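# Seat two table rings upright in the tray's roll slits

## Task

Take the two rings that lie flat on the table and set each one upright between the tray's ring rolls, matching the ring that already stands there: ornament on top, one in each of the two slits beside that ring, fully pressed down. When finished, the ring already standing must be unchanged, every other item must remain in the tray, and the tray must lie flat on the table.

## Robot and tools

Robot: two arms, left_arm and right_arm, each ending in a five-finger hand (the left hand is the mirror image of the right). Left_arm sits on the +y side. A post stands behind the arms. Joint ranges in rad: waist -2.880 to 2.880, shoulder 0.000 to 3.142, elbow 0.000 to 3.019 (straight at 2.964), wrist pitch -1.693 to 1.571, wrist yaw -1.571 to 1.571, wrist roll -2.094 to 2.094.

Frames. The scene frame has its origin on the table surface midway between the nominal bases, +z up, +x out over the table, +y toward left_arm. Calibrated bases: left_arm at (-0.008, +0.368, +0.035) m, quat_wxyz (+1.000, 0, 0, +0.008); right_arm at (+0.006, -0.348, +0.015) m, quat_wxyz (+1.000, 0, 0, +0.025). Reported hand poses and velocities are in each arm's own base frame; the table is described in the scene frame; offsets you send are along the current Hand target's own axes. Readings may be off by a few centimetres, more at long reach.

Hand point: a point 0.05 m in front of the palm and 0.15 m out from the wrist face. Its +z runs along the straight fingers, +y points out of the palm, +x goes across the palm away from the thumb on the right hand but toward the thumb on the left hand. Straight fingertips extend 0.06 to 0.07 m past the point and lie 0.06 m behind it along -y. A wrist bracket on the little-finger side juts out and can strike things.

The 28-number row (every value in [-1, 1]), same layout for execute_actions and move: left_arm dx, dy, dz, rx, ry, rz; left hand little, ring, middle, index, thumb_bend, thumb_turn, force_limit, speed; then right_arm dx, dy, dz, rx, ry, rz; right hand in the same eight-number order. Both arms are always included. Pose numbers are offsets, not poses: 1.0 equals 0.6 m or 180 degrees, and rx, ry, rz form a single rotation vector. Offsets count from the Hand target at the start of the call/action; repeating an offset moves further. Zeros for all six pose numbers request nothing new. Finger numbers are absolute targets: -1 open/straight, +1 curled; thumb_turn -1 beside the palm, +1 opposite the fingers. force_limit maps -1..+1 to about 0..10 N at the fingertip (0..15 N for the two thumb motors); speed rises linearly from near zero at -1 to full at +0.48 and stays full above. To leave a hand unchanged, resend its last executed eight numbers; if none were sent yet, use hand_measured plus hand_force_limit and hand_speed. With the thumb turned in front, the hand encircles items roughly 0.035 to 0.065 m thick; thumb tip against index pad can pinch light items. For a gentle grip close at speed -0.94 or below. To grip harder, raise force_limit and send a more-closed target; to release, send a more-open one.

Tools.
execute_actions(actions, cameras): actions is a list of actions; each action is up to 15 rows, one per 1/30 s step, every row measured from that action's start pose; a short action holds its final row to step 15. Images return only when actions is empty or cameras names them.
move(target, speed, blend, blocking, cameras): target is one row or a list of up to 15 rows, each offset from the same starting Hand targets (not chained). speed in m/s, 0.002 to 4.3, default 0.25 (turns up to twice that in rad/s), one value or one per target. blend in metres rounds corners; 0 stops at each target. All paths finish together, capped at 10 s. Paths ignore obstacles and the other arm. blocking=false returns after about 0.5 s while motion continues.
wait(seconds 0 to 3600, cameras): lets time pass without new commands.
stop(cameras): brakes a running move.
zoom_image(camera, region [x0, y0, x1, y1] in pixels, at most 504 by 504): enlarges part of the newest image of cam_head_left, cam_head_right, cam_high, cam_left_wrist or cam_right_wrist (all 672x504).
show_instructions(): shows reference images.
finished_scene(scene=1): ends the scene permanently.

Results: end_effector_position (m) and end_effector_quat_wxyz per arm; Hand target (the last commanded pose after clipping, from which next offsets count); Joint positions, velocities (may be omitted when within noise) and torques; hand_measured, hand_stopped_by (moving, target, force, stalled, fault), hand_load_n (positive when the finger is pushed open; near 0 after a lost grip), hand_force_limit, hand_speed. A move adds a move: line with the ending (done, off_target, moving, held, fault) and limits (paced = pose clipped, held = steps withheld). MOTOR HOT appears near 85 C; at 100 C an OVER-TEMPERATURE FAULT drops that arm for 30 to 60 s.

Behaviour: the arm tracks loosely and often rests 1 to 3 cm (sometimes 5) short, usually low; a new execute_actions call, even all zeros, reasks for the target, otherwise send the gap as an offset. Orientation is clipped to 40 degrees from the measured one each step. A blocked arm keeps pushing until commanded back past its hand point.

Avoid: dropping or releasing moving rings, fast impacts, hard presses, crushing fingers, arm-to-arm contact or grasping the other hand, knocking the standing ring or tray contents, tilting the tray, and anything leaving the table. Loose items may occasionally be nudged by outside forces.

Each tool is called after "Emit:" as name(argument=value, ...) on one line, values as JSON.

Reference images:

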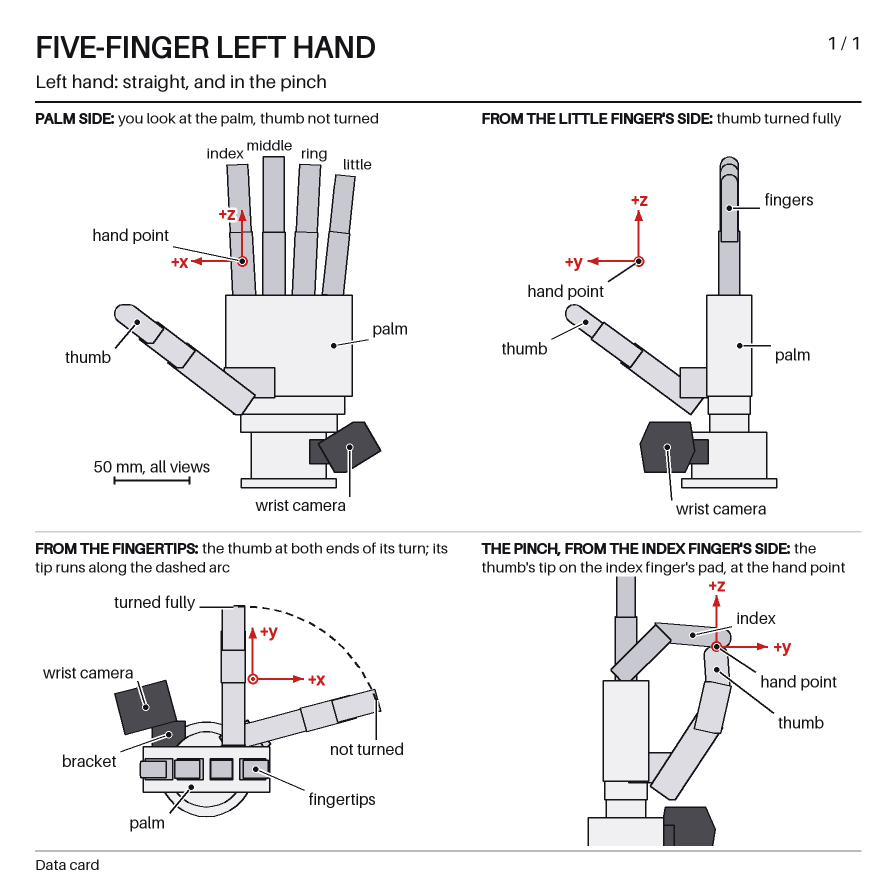

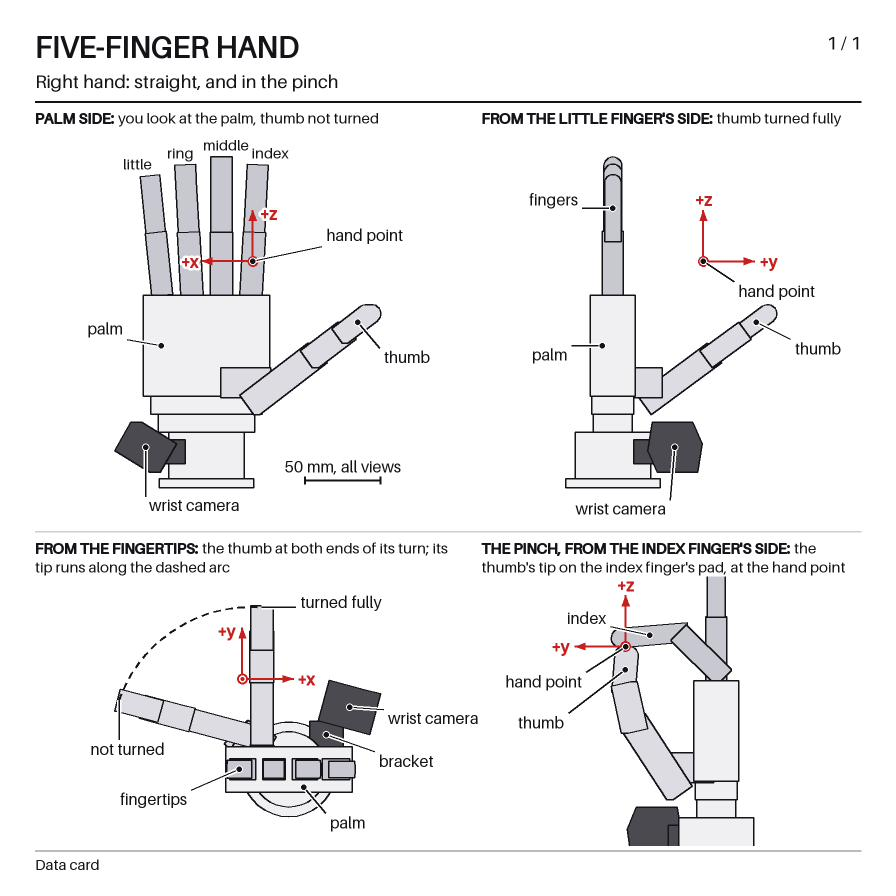

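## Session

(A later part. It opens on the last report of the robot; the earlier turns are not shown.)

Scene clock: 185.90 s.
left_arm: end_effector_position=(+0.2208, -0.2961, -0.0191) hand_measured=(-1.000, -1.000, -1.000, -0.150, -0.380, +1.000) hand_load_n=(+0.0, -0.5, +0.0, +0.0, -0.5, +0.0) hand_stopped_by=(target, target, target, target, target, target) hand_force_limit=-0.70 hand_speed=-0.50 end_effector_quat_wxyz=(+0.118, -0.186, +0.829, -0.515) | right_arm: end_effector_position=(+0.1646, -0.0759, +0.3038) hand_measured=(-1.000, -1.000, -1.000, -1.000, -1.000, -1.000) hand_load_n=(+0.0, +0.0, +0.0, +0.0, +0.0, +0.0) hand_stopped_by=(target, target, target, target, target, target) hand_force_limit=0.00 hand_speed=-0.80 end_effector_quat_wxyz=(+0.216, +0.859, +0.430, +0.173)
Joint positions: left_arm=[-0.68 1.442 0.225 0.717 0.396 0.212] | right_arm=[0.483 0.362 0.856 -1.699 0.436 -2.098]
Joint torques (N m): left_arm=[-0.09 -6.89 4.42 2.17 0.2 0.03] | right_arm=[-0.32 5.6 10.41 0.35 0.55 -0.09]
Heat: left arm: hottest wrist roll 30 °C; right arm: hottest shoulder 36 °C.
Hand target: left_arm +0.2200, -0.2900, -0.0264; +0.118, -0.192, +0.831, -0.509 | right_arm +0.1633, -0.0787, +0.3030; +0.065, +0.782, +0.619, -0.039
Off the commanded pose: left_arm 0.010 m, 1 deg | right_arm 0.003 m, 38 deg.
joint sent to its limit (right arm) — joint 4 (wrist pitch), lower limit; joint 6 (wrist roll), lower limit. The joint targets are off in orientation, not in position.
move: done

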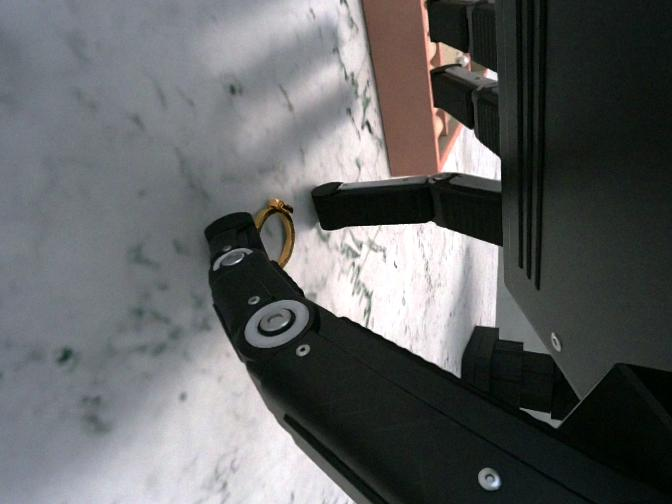

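Emit:
move(target=[[0,-0.01,-0.005,0,0,0,-1,-1,-1,-0.15,-0.38,1,-0.7,-0.5,0,0,0,0,0,0,-1,-1,-1,-1,-1,-1,0,-0.8],[0,-0.0048,-0.0155,0,0,0,-1,-1,-1,-0.15,-0.38,1,-0.7,-0.5,0,0,0,0,0,0,-1,-1,-1,-1,-1,-1,0,-0.8],[0,0.004,-0.0109,0,0,0,-1,-1,-1,-0.15,-0.38,1,-0.7,-0.5,0,0,0,0,0,0,-1,-1,-1,-1,-1,-1,0,-0.8]], speed=0.03, cameras=["cam_left_wrist"])

Emit:
zoom_image(camera="cam_left_wrist", region=[180, 130, 380, 280])

Scene clock: 190.93 s.
left_arm: end_effector_position=(+0.2177, -0.2901, -0.0191) hand_measured=(-1.000, -1.000, -1.000, -0.150, -0.380, +1.000) hand_load_n=(+0.0, +0.0, +0.0, +0.0, +0.0, +0.0) hand_stopped_by=(target, target, target, target, target, target) hand_force_limit=-0.70 hand_speed=-0.50 end_effector_quat_wxyz=(+0.116, -0.190, +0.829, -0.514) | right_arm: end_effector_position=(+0.1646, -0.0759, +0.3038) hand_measured=(-1.000, -1.000, -1.000, -1.000, -1.000, -1.000) hand_load_n=(+0.0, +0.0, +0.0, +0.0, +0.0, +0.0) hand_stopped_by=(target, target, target, target, target, target) hand_force_limit=0.00 hand_speed=-0.80 end_effector_quat_wxyz=(+0.216, +0.859, +0.430, +0.173)
Joint positions: left_arm=[-0.667 1.424 0.211 0.707 0.406 0.212] | right_arm=[0.483 0.362 0.856 -1.699 0.436 -2.098]
Joint torques (N m): left_arm=[-0.09 -6.48 4.45 2.1 0.27 0.11] | right_arm=[0.38 5.3 10.22 0.24 0.55 -0.07]
Heat: left arm: hottest wrist roll 30 °C; right arm: hottest shoulder 36 °C.
Hand target: left_arm +0.2170, -0.2838, -0.0256; +0.118, -0.192, +0.831, -0.509 | right_arm +0.1633, -0.0787, +0.3030; +0.065, +0.782, +0.619, -0.039
Off the commanded pose: left_arm 0.009 m, 1 deg | right_arm 0.003 m, 38 deg.
joint sent to its limit (right arm) — joint 4 (wrist pitch), lower limit; joint 6 (wrist roll), lower limit. The joint targets are off in orientation, not in position.
move: done

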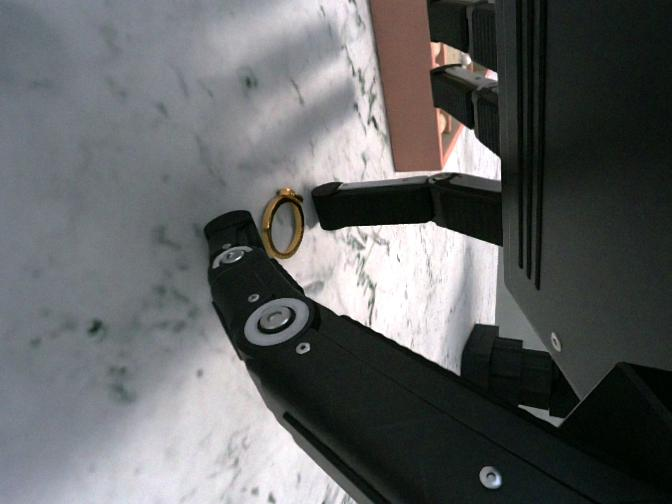

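Scaled by 2.520.

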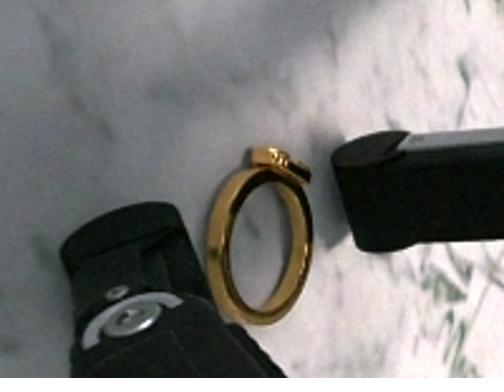

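Emit:
move(target=[0,0.002,0.001,0,0,0,-1,-1,-1,0.06,-0.38,1,-0.7,-0.92,0,0,0,0,0,0,-1,-1,-1,-1,-1,-1,0,-0.8], speed=0.02, cameras=["cam_left_wrist"])

Emit:
zoom_image(camera="cam_left_wrist", region=[180, 130, 380, 280])

Scene clock: 193.50 s.
left_arm: end_effector_position=(+0.2176, -0.2903, -0.0191) hand_measured=(-1.000, -1.000, -1.000, +0.060, -0.380, +1.000) hand_load_n=(+0.0, +0.0, +0.0, +0.0, -0.5, +0.0) hand_stopped_by=(target, target, target, target, target, target) hand_force_limit=-0.70 hand_speed=-0.92 end_effector_quat_wxyz=(+0.117, -0.188, +0.828, -0.516) | right_arm: end_effector_position=(+0.1646, -0.0759, +0.3038) hand_measured=(-1.000, -1.000, -1.000, -1.000, -1.000, -1.000) hand_load_n=(+0.0, +0.0, +0.0, +0.0, -0.5, +0.0) hand_stopped_by=(target, target, target, target, target, target) hand_force_limit=0.00 hand_speed=-0.80 end_effector_quat_wxyz=(+0.216, +0.859, +0.430, +0.173)
Joint positions: left_arm=[-0.667 1.429 0.209 0.72 0.407 0.212] | right_arm=[0.483 0.362 0.856 -1.699 0.436 -2.098]
Joint torques (N m): left_arm=[-0.26 -6.24 4.38 2.06 0.21 0.06] | right_arm=[0.03 5.36 10.32 0.28 0.54 -0.09]
Heat: left arm: hottest wrist roll 29 °C; right arm: hottest shoulder 36 °C.
Hand target: left_arm +0.2170, -0.2839, -0.0268; +0.118, -0.192, +0.831, -0.509 | right_arm +0.1633, -0.0787, +0.3030; +0.065, +0.782, +0.619, -0.039
Off the commanded pose: left_arm 0.010 m, 1 deg | right_arm 0.003 m, 38 deg.
joint sent to its limit (right arm) — joint 4 (wrist pitch), lower limit; joint 6 (wrist roll), lower limit. The joint targets are off in orientation, not in position.
move: done

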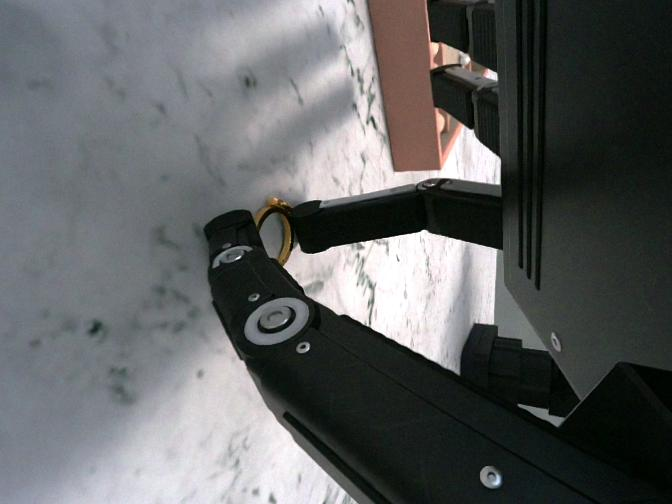

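Scaled by 2.520.

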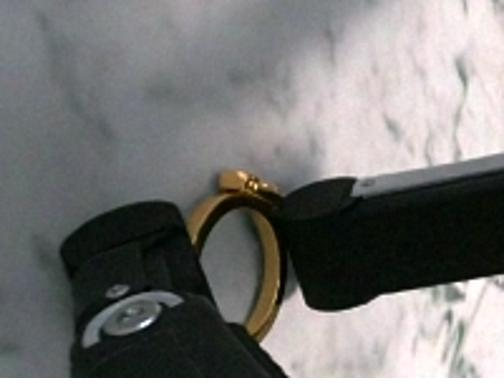

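Emit:
move(target=[0,0.0,0.0,0,0,0,-1,-1,-1,0.16,-0.38,1,-0.7,-0.92,0,0,0,0,0,0,-1,-1,-1,-1,-1,-1,0,-0.8], speed=0.02, cameras=["cam_left_wrist"])

Emit:
zoom_image(camera="cam_left_wrist", region=[180, 130, 380, 280])

Scene clock: 195.70 s.
left_arm: end_effector_position=(+0.2179, -0.2906, -0.0188) hand_measured=(-1.000, -1.000, -1.000, +0.160, -0.380, +1.000) hand_load_n=(+0.0, +0.0, +0.0, +1.0, +0.0, +0.0) hand_stopped_by=(target, target, target, target, target, target) hand_force_limit=-0.70 hand_speed=-0.92 end_effector_quat_wxyz=(+0.117, -0.188, +0.827, -0.516) | right_arm: end_effector_position=(+0.1646, -0.0759, +0.3038) hand_measured=(-1.000, -1.000, -1.000, -1.000, -1.000, -1.000) hand_load_n=(+0.0, +0.0, +0.0, +0.0, +0.0, +0.0) hand_stopped_by=(target, target, target, target, target, target) hand_force_limit=0.00 hand_speed=-0.80 end_effector_quat_wxyz=(+0.216, +0.859, +0.430, +0.173)
Joint positions: left_arm=[-0.667 1.43 0.209 0.722 0.407 0.212] | right_arm=[0.483 0.362 0.856 -1.699 0.436 -2.098]
Joint torques (N m): left_arm=[0.21 -6.24 4.53 1.94 0.22 0.08] | right_arm=[-0.09 5.48 10.29 0.34 0.57 -0.05]
Heat: left arm: hottest wrist roll 29 °C; right arm: hottest shoulder 36 °C.
Hand target: left_arm +0.2170, -0.2839, -0.0269; +0.118, -0.192, +0.831, -0.509 | right_arm +0.1633, -0.0787, +0.3030; +0.065, +0.782, +0.619, -0.039
Off the commanded pose: left_arm 0.011 m, 1 deg | right_arm 0.003 m, 38 deg.
joint sent to its limit (right arm) — joint 4 (wrist pitch), lower limit; joint 6 (wrist roll), lower limit. The joint targets are off in orientation, not in position.
move: done

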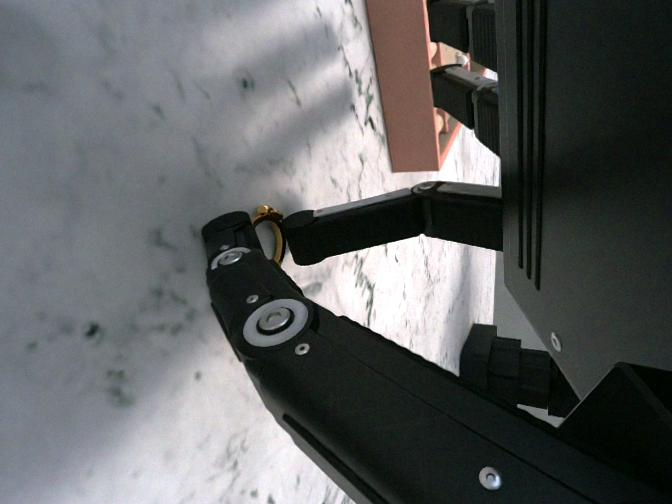

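Scaled by 2.520.

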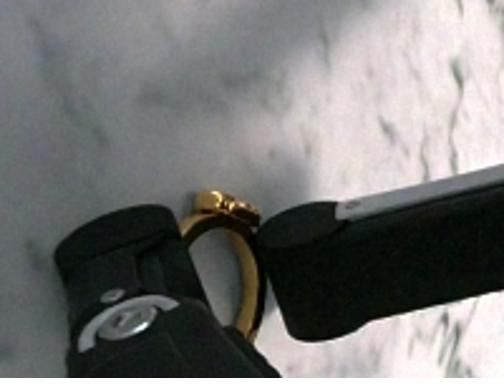

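Emit:
move(target=[0,0.0,0.0,0,0,0,-1,-1,-1,0.2,-0.38,1,-0.6,-0.92,0,0,0,0,0,0,-1,-1,-1,-1,-1,-1,0,-0.8], speed=0.02, cameras=["cam_left_wrist"])

Emit:
zoom_image(camera="cam_left_wrist", region=[180, 130, 380, 280])

Scene clock: 197.57 s.
left_arm: end_effector_position=(+0.2180, -0.2907, -0.0186) hand_measured=(-1.000, -1.000, -1.000, +0.200, -0.380, +1.000) hand_load_n=(+0.0, -0.5, +0.0, +0.5, +0.0, +0.0) hand_stopped_by=(target, target, target, target, target, target) hand_force_limit=-0.60 hand_speed=-0.92 end_effector_quat_wxyz=(+0.117, -0.188, +0.827, -0.517) | right_arm: end_effector_position=(+0.1646, -0.0759, +0.3038) hand_measured=(-1.000, -1.000, -1.000, -1.000, -1.000, -1.000) hand_load_n=(+0.0, +0.0, +0.0, +0.0, +0.0, +0.0) hand_stopped_by=(target, target, target, target, target, target) hand_force_limit=0.00 hand_speed=-0.80 end_effector_quat_wxyz=(+0.216, +0.859, +0.430, +0.173)
Joint positions: left_arm=[-0.667 1.43 0.209 0.723 0.407 0.212] | right_arm=[0.483 0.362 0.856 -1.699 0.436 -2.098]
Joint torques (N m): left_arm=[-0.15 -5.95 4.25 1.92 0.21 0.04] | right_arm=[0.44 5.36 10.36 0.21 0.54 -0.03]
Heat: left arm: hottest wrist roll 29 °C; right arm: hottest shoulder 36 °C.
Hand target: left_arm +0.2170, -0.2839, -0.0268; +0.118, -0.192, +0.831, -0.509 | right_arm +0.1633, -0.0787, +0.3030; +0.065, +0.782, +0.619, -0.039
Off the commanded pose: left_arm 0.011 m, 1 deg | right_arm 0.003 m, 38 deg.
joint sent to its limit (right arm) — joint 4 (wrist pitch), lower limit; joint 6 (wrist roll), lower limit. The joint targets are off in orientation, not in position.
move: done

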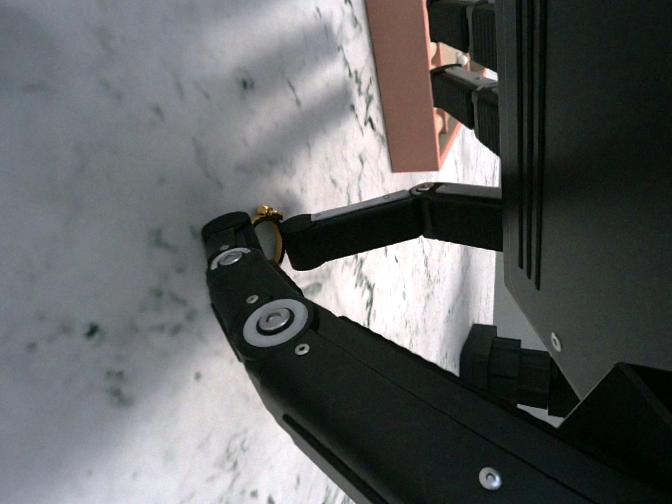

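Scaled by 2.520.

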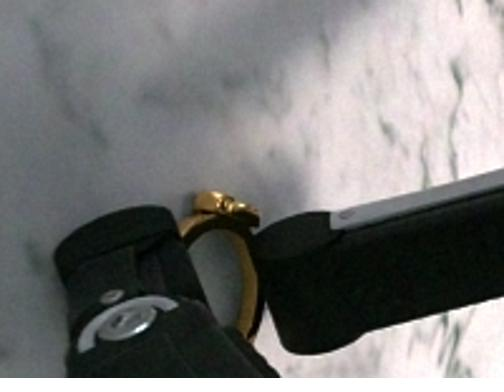

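Emit:
move(target=[[0,-0.01,-0.005,0,0,0,-1,-1,-1,-0.1,-0.42,1,-0.6,-0.5,0,0,0,0,0,0,-1,-1,-1,-1,-1,-1,0,-0.8],[0,-0.0085,-0.009,-0.0222,0,0,-1,-1,-1,-0.1,-0.42,1,-0.6,-0.5,0,0,0,0,0,0,-1,-1,-1,-1,-1,-1,0,-0.8],[0,0.0015,-0.004,-0.0222,0,0,-1,-1,-1,-0.1,-0.35,1,-0.6,-0.5,0,0,0,0,0,0,-1,-1,-1,-1,-1,-1,0,-0.8]], speed=0.03, cameras=["cam_left_wrist"])

Emit:
zoom_image(camera="cam_left_wrist", region=[180, 130, 380, 280])

Scene clock: 205.50 s.
left_arm: end_effector_position=(+0.2133, -0.2820, -0.0191) hand_measured=(-1.000, -1.000, -1.000, -0.100, -0.350, +1.000) hand_load_n=(+0.0, +0.0, +0.0, +0.0, +0.0, +0.0) hand_stopped_by=(target, target, target, target, target, target) hand_force_limit=-0.60 hand_speed=-0.50 end_effector_quat_wxyz=(+0.108, -0.201, +0.842, -0.489) | right_arm: end_effector_position=(+0.1646, -0.0759, +0.3038) hand_measured=(-1.000, -1.000, -1.000, -1.000, -1.000, -1.000) hand_load_n=(+0.0, +0.0, +0.0, +0.0, +0.0, +0.0) hand_stopped_by=(target, target, target, target, target, target) hand_force_limit=0.00 hand_speed=-0.80 end_effector_quat_wxyz=(+0.216, +0.859, +0.430, +0.173)
Joint positions: left_arm=[-0.667 1.352 0.222 0.562 0.389 0.221] | right_arm=[0.483 0.362 0.856 -1.699 0.436 -2.098]
Joint torques (N m): left_arm=[-0.79 -5.01 6.79 1.55 -0.15 0.18] | right_arm=[-0.03 4.89 10.35 0.2 0.57 -0.07]
Heat: left arm: hottest wrist roll 29 °C; right arm: hottest shoulder 36 °C.
Hand target: left_arm +0.2159, -0.2815, -0.0266; +0.111, -0.196, +0.848, -0.480 | right_arm +0.1633, -0.0787, +0.3030; +0.065, +0.782, +0.619, -0.039
Off the commanded pose: left_arm 0.008 m, 1 deg | right_arm 0.003 m, 38 deg.
joint sent to its limit (right arm) — joint 4 (wrist pitch), lower limit; joint 6 (wrist roll), lower limit. The joint targets are off in orientation, not in position.
move: done

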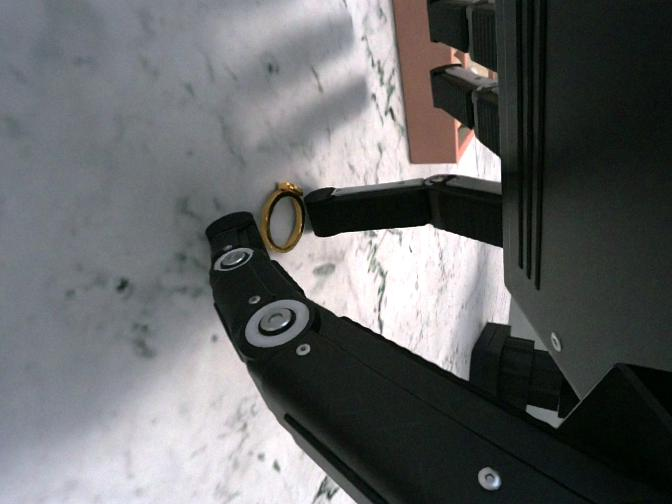

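Scaled by 2.520.

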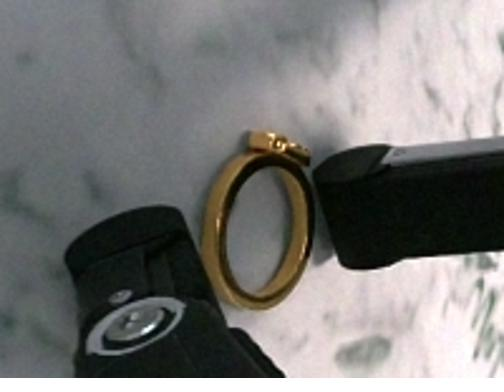

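Emit:
move(target=[0,0.002,0.001,0,0,0,-1,-1,-1,0.05,-0.35,1,-0.7,-0.94,0,0,0,0,0,0,-1,-1,-1,-1,-1,-1,0,-0.8], speed=0.02, cameras=["cam_left_wrist"])

Emit:
zoom_image(camera="cam_left_wrist", region=[180, 130, 380, 280])

Scene clock: 207.87 s.
left_arm: end_effector_position=(+0.2139, -0.2827, -0.0193) hand_measured=(-1.000, -1.000, -1.000, -0.068, -0.350, +1.000) hand_load_n=(-0.5, +0.0, +0.0, +0.5, +0.0, +0.0) hand_stopped_by=(target, target, target, force, target, target) hand_force_limit=-0.70 hand_speed=-0.94 end_effector_quat_wxyz=(+0.109, -0.200, +0.841, -0.491) | right_arm: end_effector_position=(+0.1646, -0.0759, +0.3038) hand_measured=(-1.000, -1.000, -1.000, -1.000, -1.000, -1.000) hand_load_n=(+0.0, +0.0, +0.0, +0.0, +0.0, +0.0) hand_stopped_by=(target, target, target, target, target, target) hand_force_limit=0.00 hand_speed=-0.80 end_effector_quat_wxyz=(+0.216, +0.859, +0.430, +0.173)
Joint positions: left_arm=[-0.667 1.358 0.222 0.572 0.39 0.221] | right_arm=[0.483 0.362 0.856 -1.699 0.436 -2.098]
Joint torques (N m): left_arm=[-1.55 -5.07 6.76 1.42 -0.16 0.16] | right_arm=[-0.32 5.36 10.37 0.18 0.56 -0.07]
Heat: left arm: hottest wrist roll 29 °C; right arm: hottest shoulder 36 °C.
Hand target: left_arm +0.2159, -0.2815, -0.0279; +0.111, -0.196, +0.848, -0.480 | right_arm +0.1633, -0.0787, +0.3030; +0.065, +0.782, +0.619, -0.039
Off the commanded pose: left_arm 0.009 m, 2 deg | right_arm 0.003 m, 38 deg.
joint sent to its limit (right arm) — joint 4 (wrist pitch), lower limit; joint 6 (wrist roll), lower limit. The joint targets are off in orientation, not in position.
move: done

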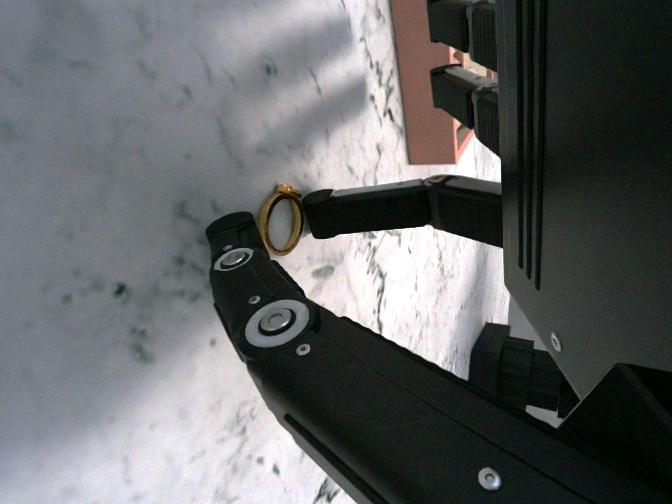

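Scaled by 2.520.

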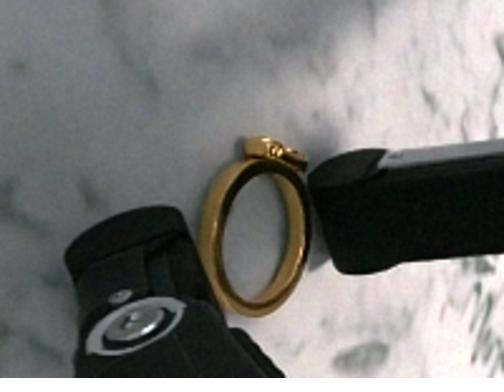

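Emit:
move(target=[0,0,0,0,0,0,-1,-1,-1,0.06,-0.35,1,-0.5,-0.9,0,0,0,0,0,0,-1,-1,-1,-1,-1,-1,0,-0.8], speed=0.02, cameras=["cam_left_wrist"])

Emit:
zoom_image(camera="cam_left_wrist", region=[180, 130, 380, 280])

Scene clock: 209.57 s.
left_arm: end_effector_position=(+0.2145, -0.2823, -0.0201) hand_measured=(-1.000, -1.000, -1.000, +0.060, -0.350, +1.000) hand_load_n=(+0.0, +0.0, +0.0, +1.0, +0.0, +0.0) hand_stopped_by=(target, target, target, target, target, target) hand_force_limit=-0.50 hand_speed=-0.90 end_effector_quat_wxyz=(+0.110, -0.201, +0.841, -0.489) | right_arm: end_effector_position=(+0.1646, -0.0759, +0.3038) hand_measured=(-1.000, -1.000, -1.000, -1.000, -1.000, -1.000) hand_load_n=(+0.0, +0.0, +0.0, +0.0, +0.0, +0.0) hand_stopped_by=(target, target, target, target, target, target) hand_force_limit=0.00 hand_speed=-0.80 end_effector_quat_wxyz=(+0.216, +0.859, +0.430, +0.173)
Joint positions: left_arm=[-0.667 1.361 0.222 0.574 0.386 0.222] | right_arm=[0.483 0.362 0.856 -1.699 0.436 -2.098]
Joint torques (N m): left_arm=[-0.79 -4.89 6.57 1.48 -0.05 0.12] | right_arm=[-0.21 5.36 10.32 0.2 0.55 -0.08]
Heat: left arm: hottest wrist roll 29 °C; right arm: hottest shoulder 36 °C.
Hand target: left_arm +0.2158, -0.2814, -0.0280; +0.111, -0.196, +0.848, -0.480 | right_arm +0.1633, -0.0787, +0.3030; +0.065, +0.782, +0.619, -0.039
Off the commanded pose: left_arm 0.008 m, 1 deg | right_arm 0.003 m, 38 deg.
joint sent to its limit (right arm) — joint 4 (wrist pitch), lower limit; joint 6 (wrist roll), lower limit. The joint targets are off in orientation, not in position.
move: done

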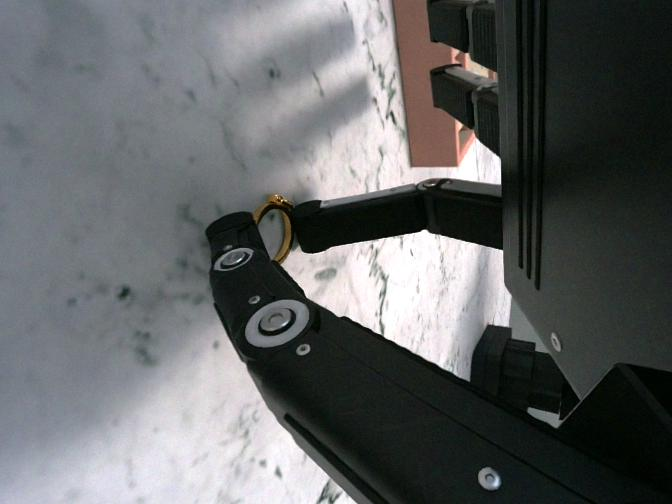

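Scaled by 2.520.

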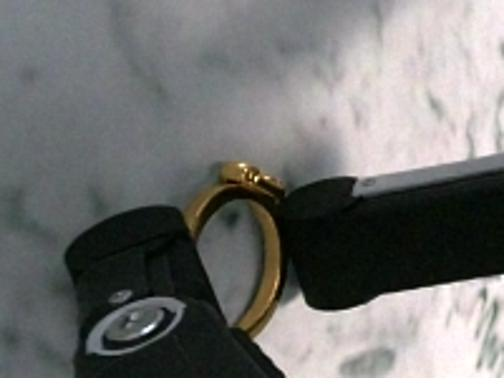

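Emit:
move(target=[0,0.003,0.002,0,0,0,-1,-1,-1,0.12,-0.35,1,-0.5,-0.92,0,0,0,0,0,0,-1,-1,-1,-1,-1,-1,0,-0.8], speed=0.02, cameras=["cam_left_wrist"])

Emit:
zoom_image(camera="cam_left_wrist", region=[180, 130, 380, 280])

Scene clock: 211.47 s.
left_arm: end_effector_position=(+0.2152, -0.2828, -0.0208) hand_measured=(-1.000, -1.000, -1.000, +0.118, -0.350, +1.000) hand_load_n=(+0.0, +0.0, +0.0, +3.0, +0.5, +0.0) hand_stopped_by=(target, target, target, force, target, target) hand_force_limit=-0.50 hand_speed=-0.92 end_effector_quat_wxyz=(+0.111, -0.200, +0.841, -0.491) | right_arm: end_effector_position=(+0.1646, -0.0759, +0.3038) hand_measured=(-1.000, -1.000, -1.000, -1.000, -1.000, -1.000) hand_load_n=(+0.0, +0.0, +0.0, +0.0, +0.0, +0.0) hand_stopped_by=(target, target, target, target, target, target) hand_force_limit=0.00 hand_speed=-0.80 end_effector_quat_wxyz=(+0.216, +0.859, +0.430, +0.173)
Joint positions: left_arm=[-0.667 1.37 0.222 0.586 0.386 0.222] | right_arm=[0.483 0.362 0.856 -1.699 0.436 -2.098]
Joint torques (N m): left_arm=[-1.26 -4.07 6.64 1.44 -0.03 0.14] | right_arm=[0.38 4.89 10.3 0.28 0.54 -0.06]
Heat: left arm: hottest wrist roll 29 °C; right arm: hottest shoulder 36 °C.
Hand target: left_arm +0.2159, -0.2815, -0.0301; +0.111, -0.196, +0.848, -0.480 | right_arm +0.1633, -0.0787, +0.3030; +0.065, +0.782, +0.619, -0.039
Off the commanded pose: left_arm 0.009 m, 2 deg | right_arm 0.003 m, 38 deg.
joint sent to its limit (right arm) — joint 4 (wrist pitch), lower limit; joint 6 (wrist roll), lower limit. The joint targets are off in orientation, not in position.
move: done

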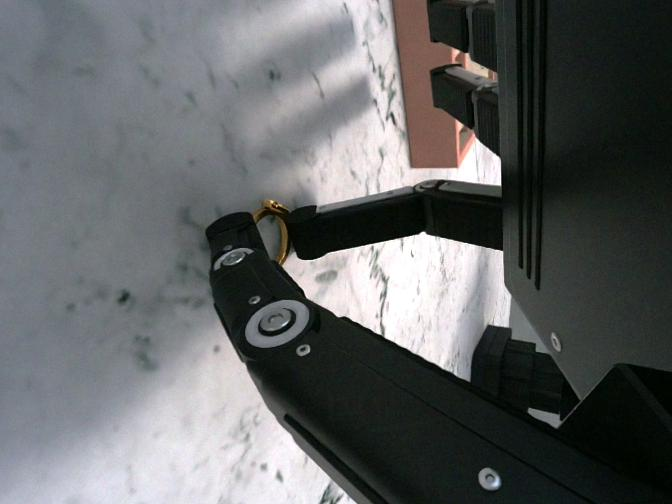

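Scaled by 2.520.

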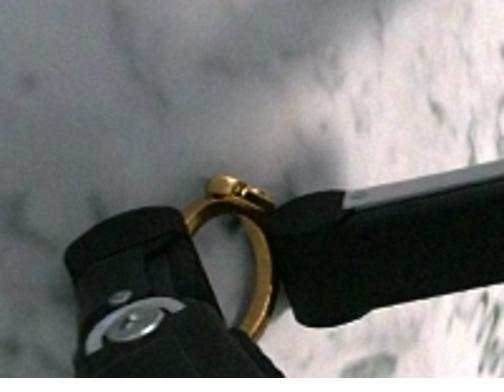

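Emit:
move(target=[0,-0.0286,-0.0172,0,0,0,-1,-1,-1,0.12,-0.35,1,-0.5,-0.92,0,0,0,0,0,0,-1,-1,-1,-1,-1,-1,0,-0.8], speed=0.03, cameras=["cam_left_wrist"])

Emit:
zoom_image(camera="cam_left_wrist", region=[180, 130, 380, 280])

Scene clock: 214.33 s.
left_arm: end_effector_position=(+0.2071, -0.2747, -0.0193) hand_measured=(-1.000, -1.000, -1.000, +0.118, -0.350, +1.000) hand_load_n=(+0.0, +0.0, +0.0, +0.0, +0.0, +0.0) hand_stopped_by=(target, target, target, force, target, target) hand_force_limit=-0.50 hand_speed=-0.92 end_effector_quat_wxyz=(+0.102, -0.205, +0.851, -0.472) | right_arm: end_effector_position=(+0.1646, -0.0759, +0.3038) hand_measured=(-1.000, -1.000, -1.000, -1.000, -1.000, -1.000) hand_load_n=(+0.0, +0.0, +0.0, +0.0, -0.5, +0.0) hand_stopped_by=(target, target, target, target, target, target) hand_force_limit=0.00 hand_speed=-0.80 end_effector_quat_wxyz=(+0.216, +0.859, +0.430, +0.173)
Joint positions: left_arm=[-0.667 1.301 0.223 0.466 0.381 0.231] | right_arm=[0.483 0.362 0.856 -1.699 0.436 -2.098]
Joint torques (N m): left_arm=[-1.26 -7.88 8.32 0.98 0.14 0.09] | right_arm=[-0.26 5.07 10.28 0.16 0.56 -0.07]
Heat: left arm: hottest wrist roll 29 °C; right arm: hottest shoulder 36 °C.
Hand target: left_arm +0.2159, -0.2815, -0.0101; +0.111, -0.196, +0.848, -0.480 | right_arm +0.1633, -0.0787, +0.3030; +0.065, +0.782, +0.619, -0.039
Off the commanded pose: left_arm 0.014 m, 2 deg | right_arm 0.003 m, 38 deg.
joint sent to its limit (right arm) — joint 4 (wrist pitch), lower limit; joint 6 (wrist roll), lower limit. The joint targets are off in orientation, not in position.
move: off_target (left_arm)

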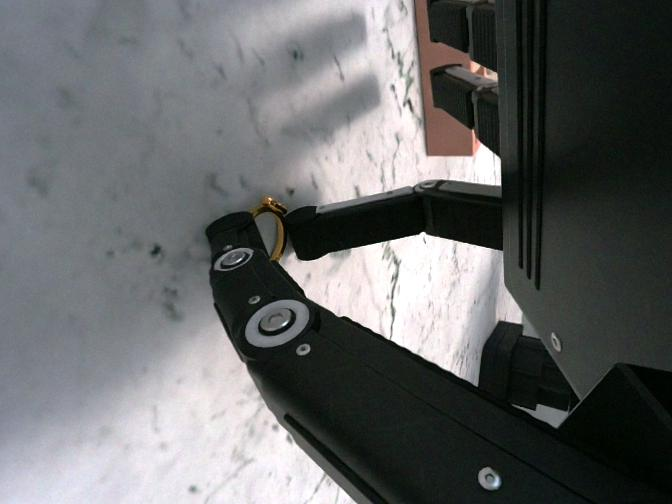

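Scaled by 2.520.

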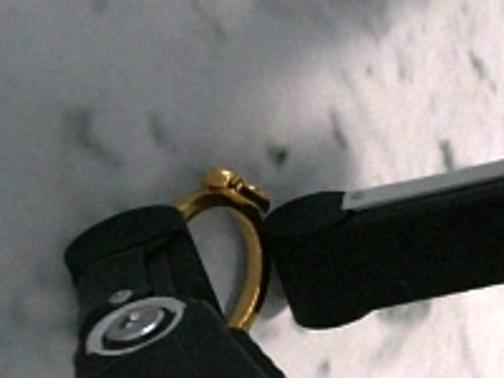

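Emit:
move(target=[0,-0.0286,-0.0172,0,0,0,-1,-1,-1,0.12,-0.35,1,-0.5,-0.92,0,0,0,0,0,0,-1,-1,-1,-1,-1,-1,0,-0.8], speed=0.03, cameras=["cam_left_wrist"])

Emit:
zoom_image(camera="cam_left_wrist", region=[180, 130, 380, 280])

Scene clock: 217.13 s.
left_arm: end_effector_position=(+0.1996, -0.2687, -0.0071) hand_measured=(-1.000, -1.000, -1.000, +0.118, -0.350, +1.000) hand_load_n=(+0.0, +0.0, +0.0, +0.0, +0.5, +0.0) hand_stopped_by=(target, target, target, force, target, target) hand_force_limit=-0.50 hand_speed=-0.92 end_effector_quat_wxyz=(+0.097, -0.208, +0.855, -0.466) | right_arm: end_effector_position=(+0.1646, -0.0759, +0.3038) hand_measured=(-1.000, -1.000, -1.000, -1.000, -1.000, -1.000) hand_load_n=(+0.0, +0.0, +0.0, +0.0, -0.5, +0.0) hand_stopped_by=(target, target, target, target, target, target) hand_force_limit=0.00 hand_speed=-0.80 end_effector_quat_wxyz=(+0.216, +0.859, +0.430, +0.173)
Joint positions: left_arm=[-0.667 1.193 0.223 0.339 0.381 0.231] | right_arm=[0.483 0.362 0.856 -1.699 0.436 -2.098]
Joint torques (N m): left_arm=[-1.38 -7.65 10.89 1.25 0.19 0.08] | right_arm=[-0.09 5.42 10.3 0.17 0.55 -0.05]
Heat: left arm: hottest wrist roll 29 °C; right arm: hottest shoulder 36 °C.
Hand target: left_arm +0.2158, -0.2815, +0.0099; +0.111, -0.196, +0.848, -0.480 | right_arm +0.1633, -0.0787, +0.3030; +0.065, +0.782, +0.619, -0.039
Off the commanded pose: left_arm 0.027 m, 3 deg | right_arm 0.003 m, 38 deg.
joint sent to its limit (right arm) — joint 4 (wrist pitch), lower limit; joint 6 (wrist roll), lower limit. The joint targets are off in orientation, not in position.
move: off_target (left_arm)

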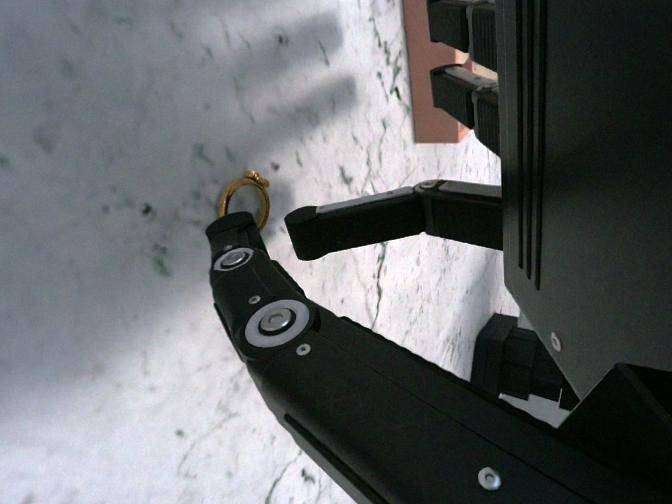

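Scaled by 2.520.

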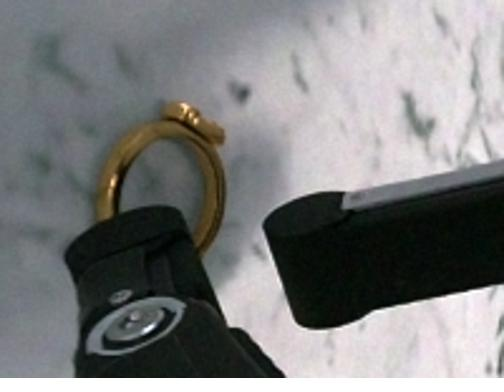

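Emit:
move(target=[-0.0017,0.034,-0.0245,0,0,0,-1,-1,-1,-0.1,-0.43,1,-0.5,-0.5,0,0,0,0,0,0,-1,-1,-1,-1,-1,-1,0,-0.8], speed=0.05, cameras=["cam_left_wrist"])

Emit:
zoom_image(camera="cam_left_wrist", region=[180, 130, 380, 280])

Scene clock: 230.03 s.
left_arm: end_effector_position=(+0.2034, -0.2628, -0.0027) hand_measured=(-1.000, -1.000, -1.000, -0.100, -0.430, +1.000) hand_load_n=(+0.0, +0.0, +0.0, +0.0, +0.0, +0.0) hand_stopped_by=(target, target, target, target, target, target) hand_force_limit=-0.50 hand_speed=-0.50 end_effector_quat_wxyz=(+0.102, -0.200, +0.851, -0.474) | right_arm: end_effector_position=(+0.1646, -0.0759, +0.3038) hand_measured=(-1.000, -1.000, -1.000, -1.000, -1.000, -1.000) hand_load_n=(+0.0, +0.0, +0.0, +0.0, +0.0, +0.0) hand_stopped_by=(target, target, target, target, target, target) hand_force_limit=0.00 hand_speed=-0.80 end_effector_quat_wxyz=(+0.216, +0.859, +0.430, +0.173)
Joint positions: left_arm=[-0.631 1.171 0.214 0.339 0.418 0.261] | right_arm=[0.483 0.362 0.856 -1.699 0.436 -2.098]
Joint torques (N m): left_arm=[-0.38 -7.12 6.78 1.85 0.36 0.06] | right_arm=[-0.26 5.54 10.37 0.2 0.55 -0.07]
Heat: left arm: hottest elbow 29 °C; right arm: hottest shoulder 36 °C.
Hand target: left_arm +0.2067, -0.2603, +0.0001; +0.111, -0.196, +0.848, -0.480 | right_arm +0.1633, -0.0787, +0.3030; +0.065, +0.782, +0.619, -0.039
Off the commanded pose: left_arm 0.005 m, 1 deg | right_arm 0.003 m, 38 deg.
joint sent to its limit (right arm) — joint 4 (wrist pitch), lower limit; joint 6 (wrist roll), lower limit. The joint targets are off in orientation, not in position.
move: done

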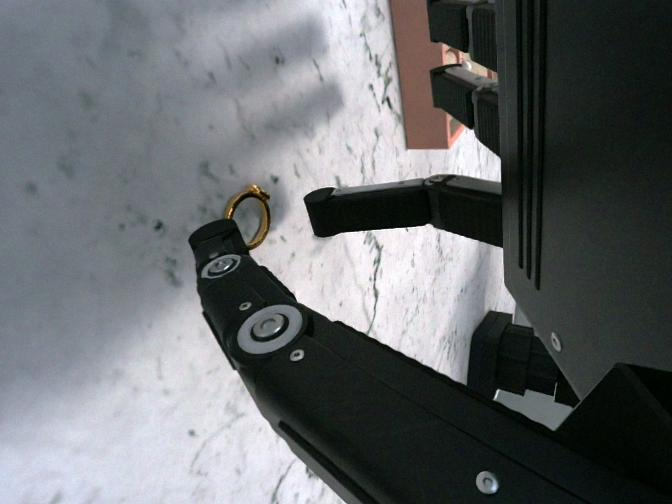

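Scaled by 2.520.

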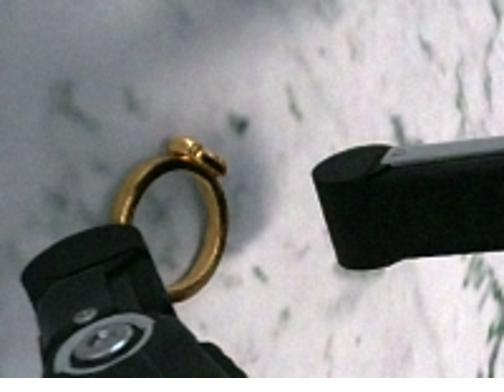

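Emit:
move(target=[0,0.031,0.0129,0,0,0,-1,-1,-1,-0.1,-0.43,1,-0.5,-0.5,0,0,0,0,0,0,-1,-1,-1,-1,-1,-1,0,-0.8], speed=0.04, cameras=["cam_left_wrist"])

Emit:
zoom_image(camera="cam_left_wrist", region=[180, 130, 380, 280])

Scene clock: 237.73 s.
left_arm: end_effector_position=(+0.2039, -0.2616, -0.0164) hand_measured=(-1.000, -1.000, -1.000, -0.100, -0.430, +1.000) hand_load_n=(+0.0, +0.0, +0.0, +0.0, +0.0, +0.0) hand_stopped_by=(target, target, target, target, target, target) hand_force_limit=-0.50 hand_speed=-0.50 end_effector_quat_wxyz=(+0.107, -0.196, +0.848, -0.481) | right_arm: end_effector_position=(+0.1646, -0.0759, +0.3038) hand_measured=(-1.000, -1.000, -1.000, -1.000, -1.000, -1.000) hand_load_n=(+0.0, +0.0, +0.0, +0.0, -0.5, +0.0) hand_stopped_by=(target, target, target, target, target, target) hand_force_limit=0.00 hand_speed=-0.80 end_effector_quat_wxyz=(+0.216, +0.859, +0.430, +0.173)
Joint positions: left_arm=[-0.624 1.256 0.188 0.467 0.424 0.267] | right_arm=[0.483 0.362 0.856 -1.699 0.436 -2.098]
Joint torques (N m): left_arm=[-0.15 -6.24 5.72 2.17 0.36 0.05] | right_arm=[-0.03 5.66 10.33 0.17 0.55 -0.11]
Heat: left arm: hottest elbow 30 °C; right arm: hottest shoulder 36 °C.
Hand target: left_arm +0.2054, -0.2577, -0.0199; +0.111, -0.196, +0.848, -0.480 | right_arm +0.1633, -0.0787, +0.3030; +0.065, +0.782, +0.619, -0.039
Off the commanded pose: left_arm 0.005 m, 0 deg | right_arm 0.003 m, 38 deg.
joint sent to its limit (right arm) — joint 4 (wrist pitch), lower limit; joint 6 (wrist roll), lower limit. The joint targets are off in orientation, not in position.
move: done

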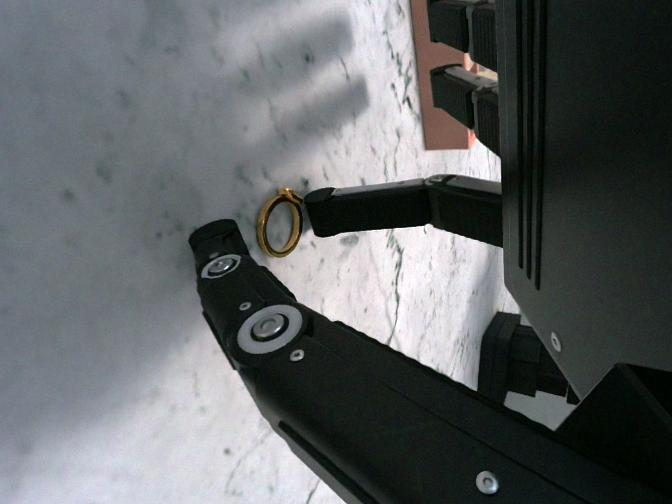

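Scaled by 2.520.

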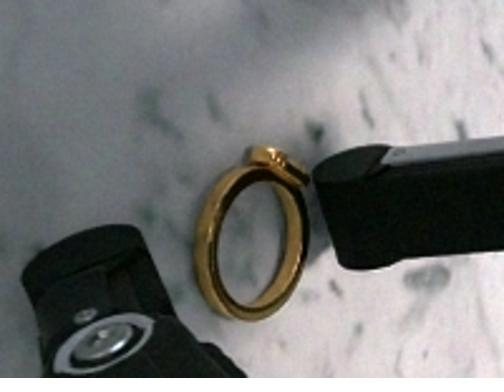

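Emit:
move(target=[[-0.008,-0.0043,-0.0026,0,0,0,-1,-1,-1,-0.1,-0.43,1,-0.5,-0.5,0,0,0,0,0,0,-1,-1,-1,-1,-1,-1,0,-0.8],[-0.017,0.005,0.003,0,0,0,-1,-1,-1,-0.1,-0.43,1,-0.5,-0.5,0,0,0,0,0,0,-1,-1,-1,-1,-1,-1,0,-0.8]], speed=0.04, cameras=["cam_left_wrist"])

Emit:
zoom_image(camera="cam_left_wrist", region=[180, 130, 380, 280])

Scene clock: 245.83 s.
left_arm: end_effector_position=(+0.2087, -0.2566, -0.0187) hand_measured=(-1.000, -1.000, -1.000, -0.100, -0.430, +1.000) hand_load_n=(+0.0, +0.0, +0.0, -1.5, -0.5, +0.0) hand_stopped_by=(target, target, target, target, target, target) hand_force_limit=-0.50 hand_speed=-0.50 end_effector_quat_wxyz=(+0.104, -0.196, +0.846, -0.485) | right_arm: end_effector_position=(+0.1646, -0.0759, +0.3038) hand_measured=(-1.000, -1.000, -1.000, -1.000, -1.000, -1.000) hand_load_n=(+0.0, +0.0, +0.0, +0.0, +0.0, +0.0) hand_stopped_by=(target, target, target, target, target, target) hand_force_limit=0.00 hand_speed=-0.80 end_effector_quat_wxyz=(+0.216, +0.859, +0.430, +0.173)
Joint positions: left_arm=[-0.584 1.281 0.188 0.488 0.465 0.283] | right_arm=[0.483 0.362 0.856 -1.699 0.436 -2.098]
Joint torques (N m): left_arm=[-0.15 -4.42 6.63 1.94 0.09 0.13] | right_arm=[0.32 5.36 10.18 0.29 0.52 -0.07]
Heat: left arm: hottest elbow 29 °C; right arm: hottest elbow 36 °C.
Hand target: left_arm +0.2144, -0.2532, -0.0234; +0.111, -0.196, +0.848, -0.480 | right_arm +0.1633, -0.0787, +0.3030; +0.065, +0.782, +0.619, -0.039
Off the commanded pose: left_arm 0.008 m, 1 deg | right_arm 0.003 m, 38 deg.
joint sent to its limit (right arm) — joint 4 (wrist pitch), lower limit; joint 6 (wrist roll), lower limit. The joint targets are off in orientation, not in position.
move: done

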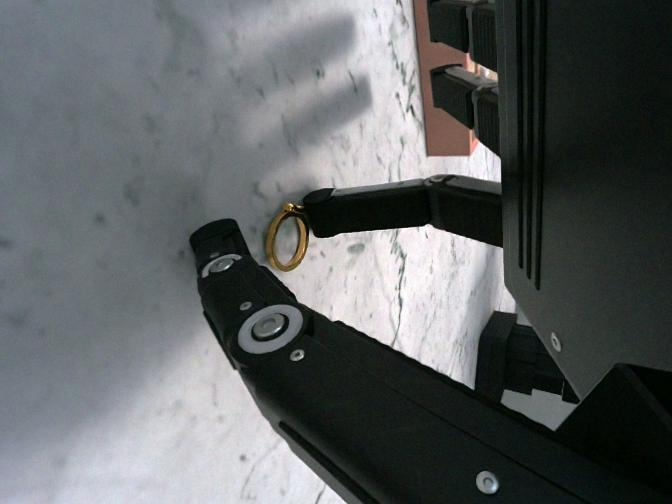

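Scaled by 2.520.

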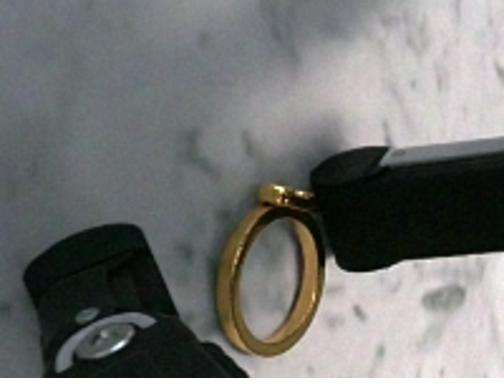

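Emit:
move(target=[0,-0.003,-0.002,0,0,0,-1,-1,-1,0.05,-0.43,1,-0.5,-0.85,0,0,0,0,0,0,-1,-1,-1,-1,-1,-1,0,-0.8], speed=0.03, cameras=["cam_left_wrist"])

Emit:
zoom_image(camera="cam_left_wrist", region=[180, 130, 380, 280])

Scene clock: 247.83 s.
left_arm: end_effector_position=(+0.2095, -0.2560, -0.0189) hand_measured=(-1.000, -1.000, -1.000, +0.050, -0.430, +1.000) hand_load_n=(-0.5, +0.0, +0.0, +0.0, +0.0, +0.5) hand_stopped_by=(target, target, target, target, target, target) hand_force_limit=-0.50 hand_speed=-0.85 end_effector_quat_wxyz=(+0.106, -0.195, +0.847, -0.484) | right_arm: end_effector_position=(+0.1646, -0.0759, +0.3038) hand_measured=(-1.000, -1.000, -1.000, -1.000, -1.000, -1.000) hand_load_n=(+0.0, +0.0, +0.0, +0.0, +0.0, +0.0) hand_stopped_by=(target, target, target, target, target, target) hand_force_limit=0.00 hand_speed=-0.80 end_effector_quat_wxyz=(+0.216, +0.859, +0.430, +0.173)
Joint positions: left_arm=[-0.583 1.281 0.188 0.488 0.463 0.289] | right_arm=[0.483 0.362 0.856 -1.699 0.436 -2.098]
Joint torques (N m): left_arm=[0.38 -6.01 6.99 1.42 0.14 0.13] | right_arm=[-0.21 5.3 10.44 0.14 0.58 -0.08]
Heat: left arm: hottest elbow 29 °C; right arm: hottest elbow 36 °C.
Hand target: left_arm +0.2145, -0.2530, -0.0213; +0.111, -0.196, +0.848, -0.479 | right_arm +0.1633, -0.0787, +0.3030; +0.065, +0.782, +0.619, -0.039
Off the commanded pose: left_arm 0.006 m, 1 deg | right_arm 0.003 m, 38 deg.
joint sent to its limit (right arm) — joint 4 (wrist pitch), lower limit; joint 6 (wrist roll), lower limit. The joint targets are off in orientation, not in position.
move: done

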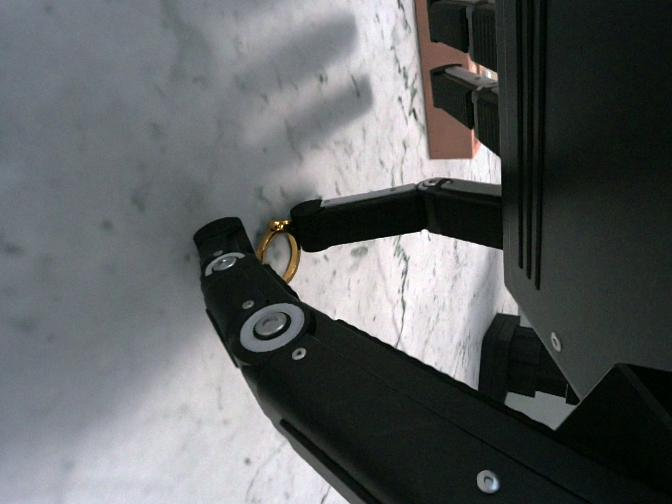

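Scaled by 2.520.

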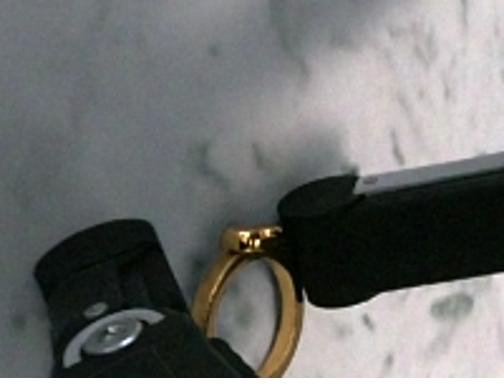

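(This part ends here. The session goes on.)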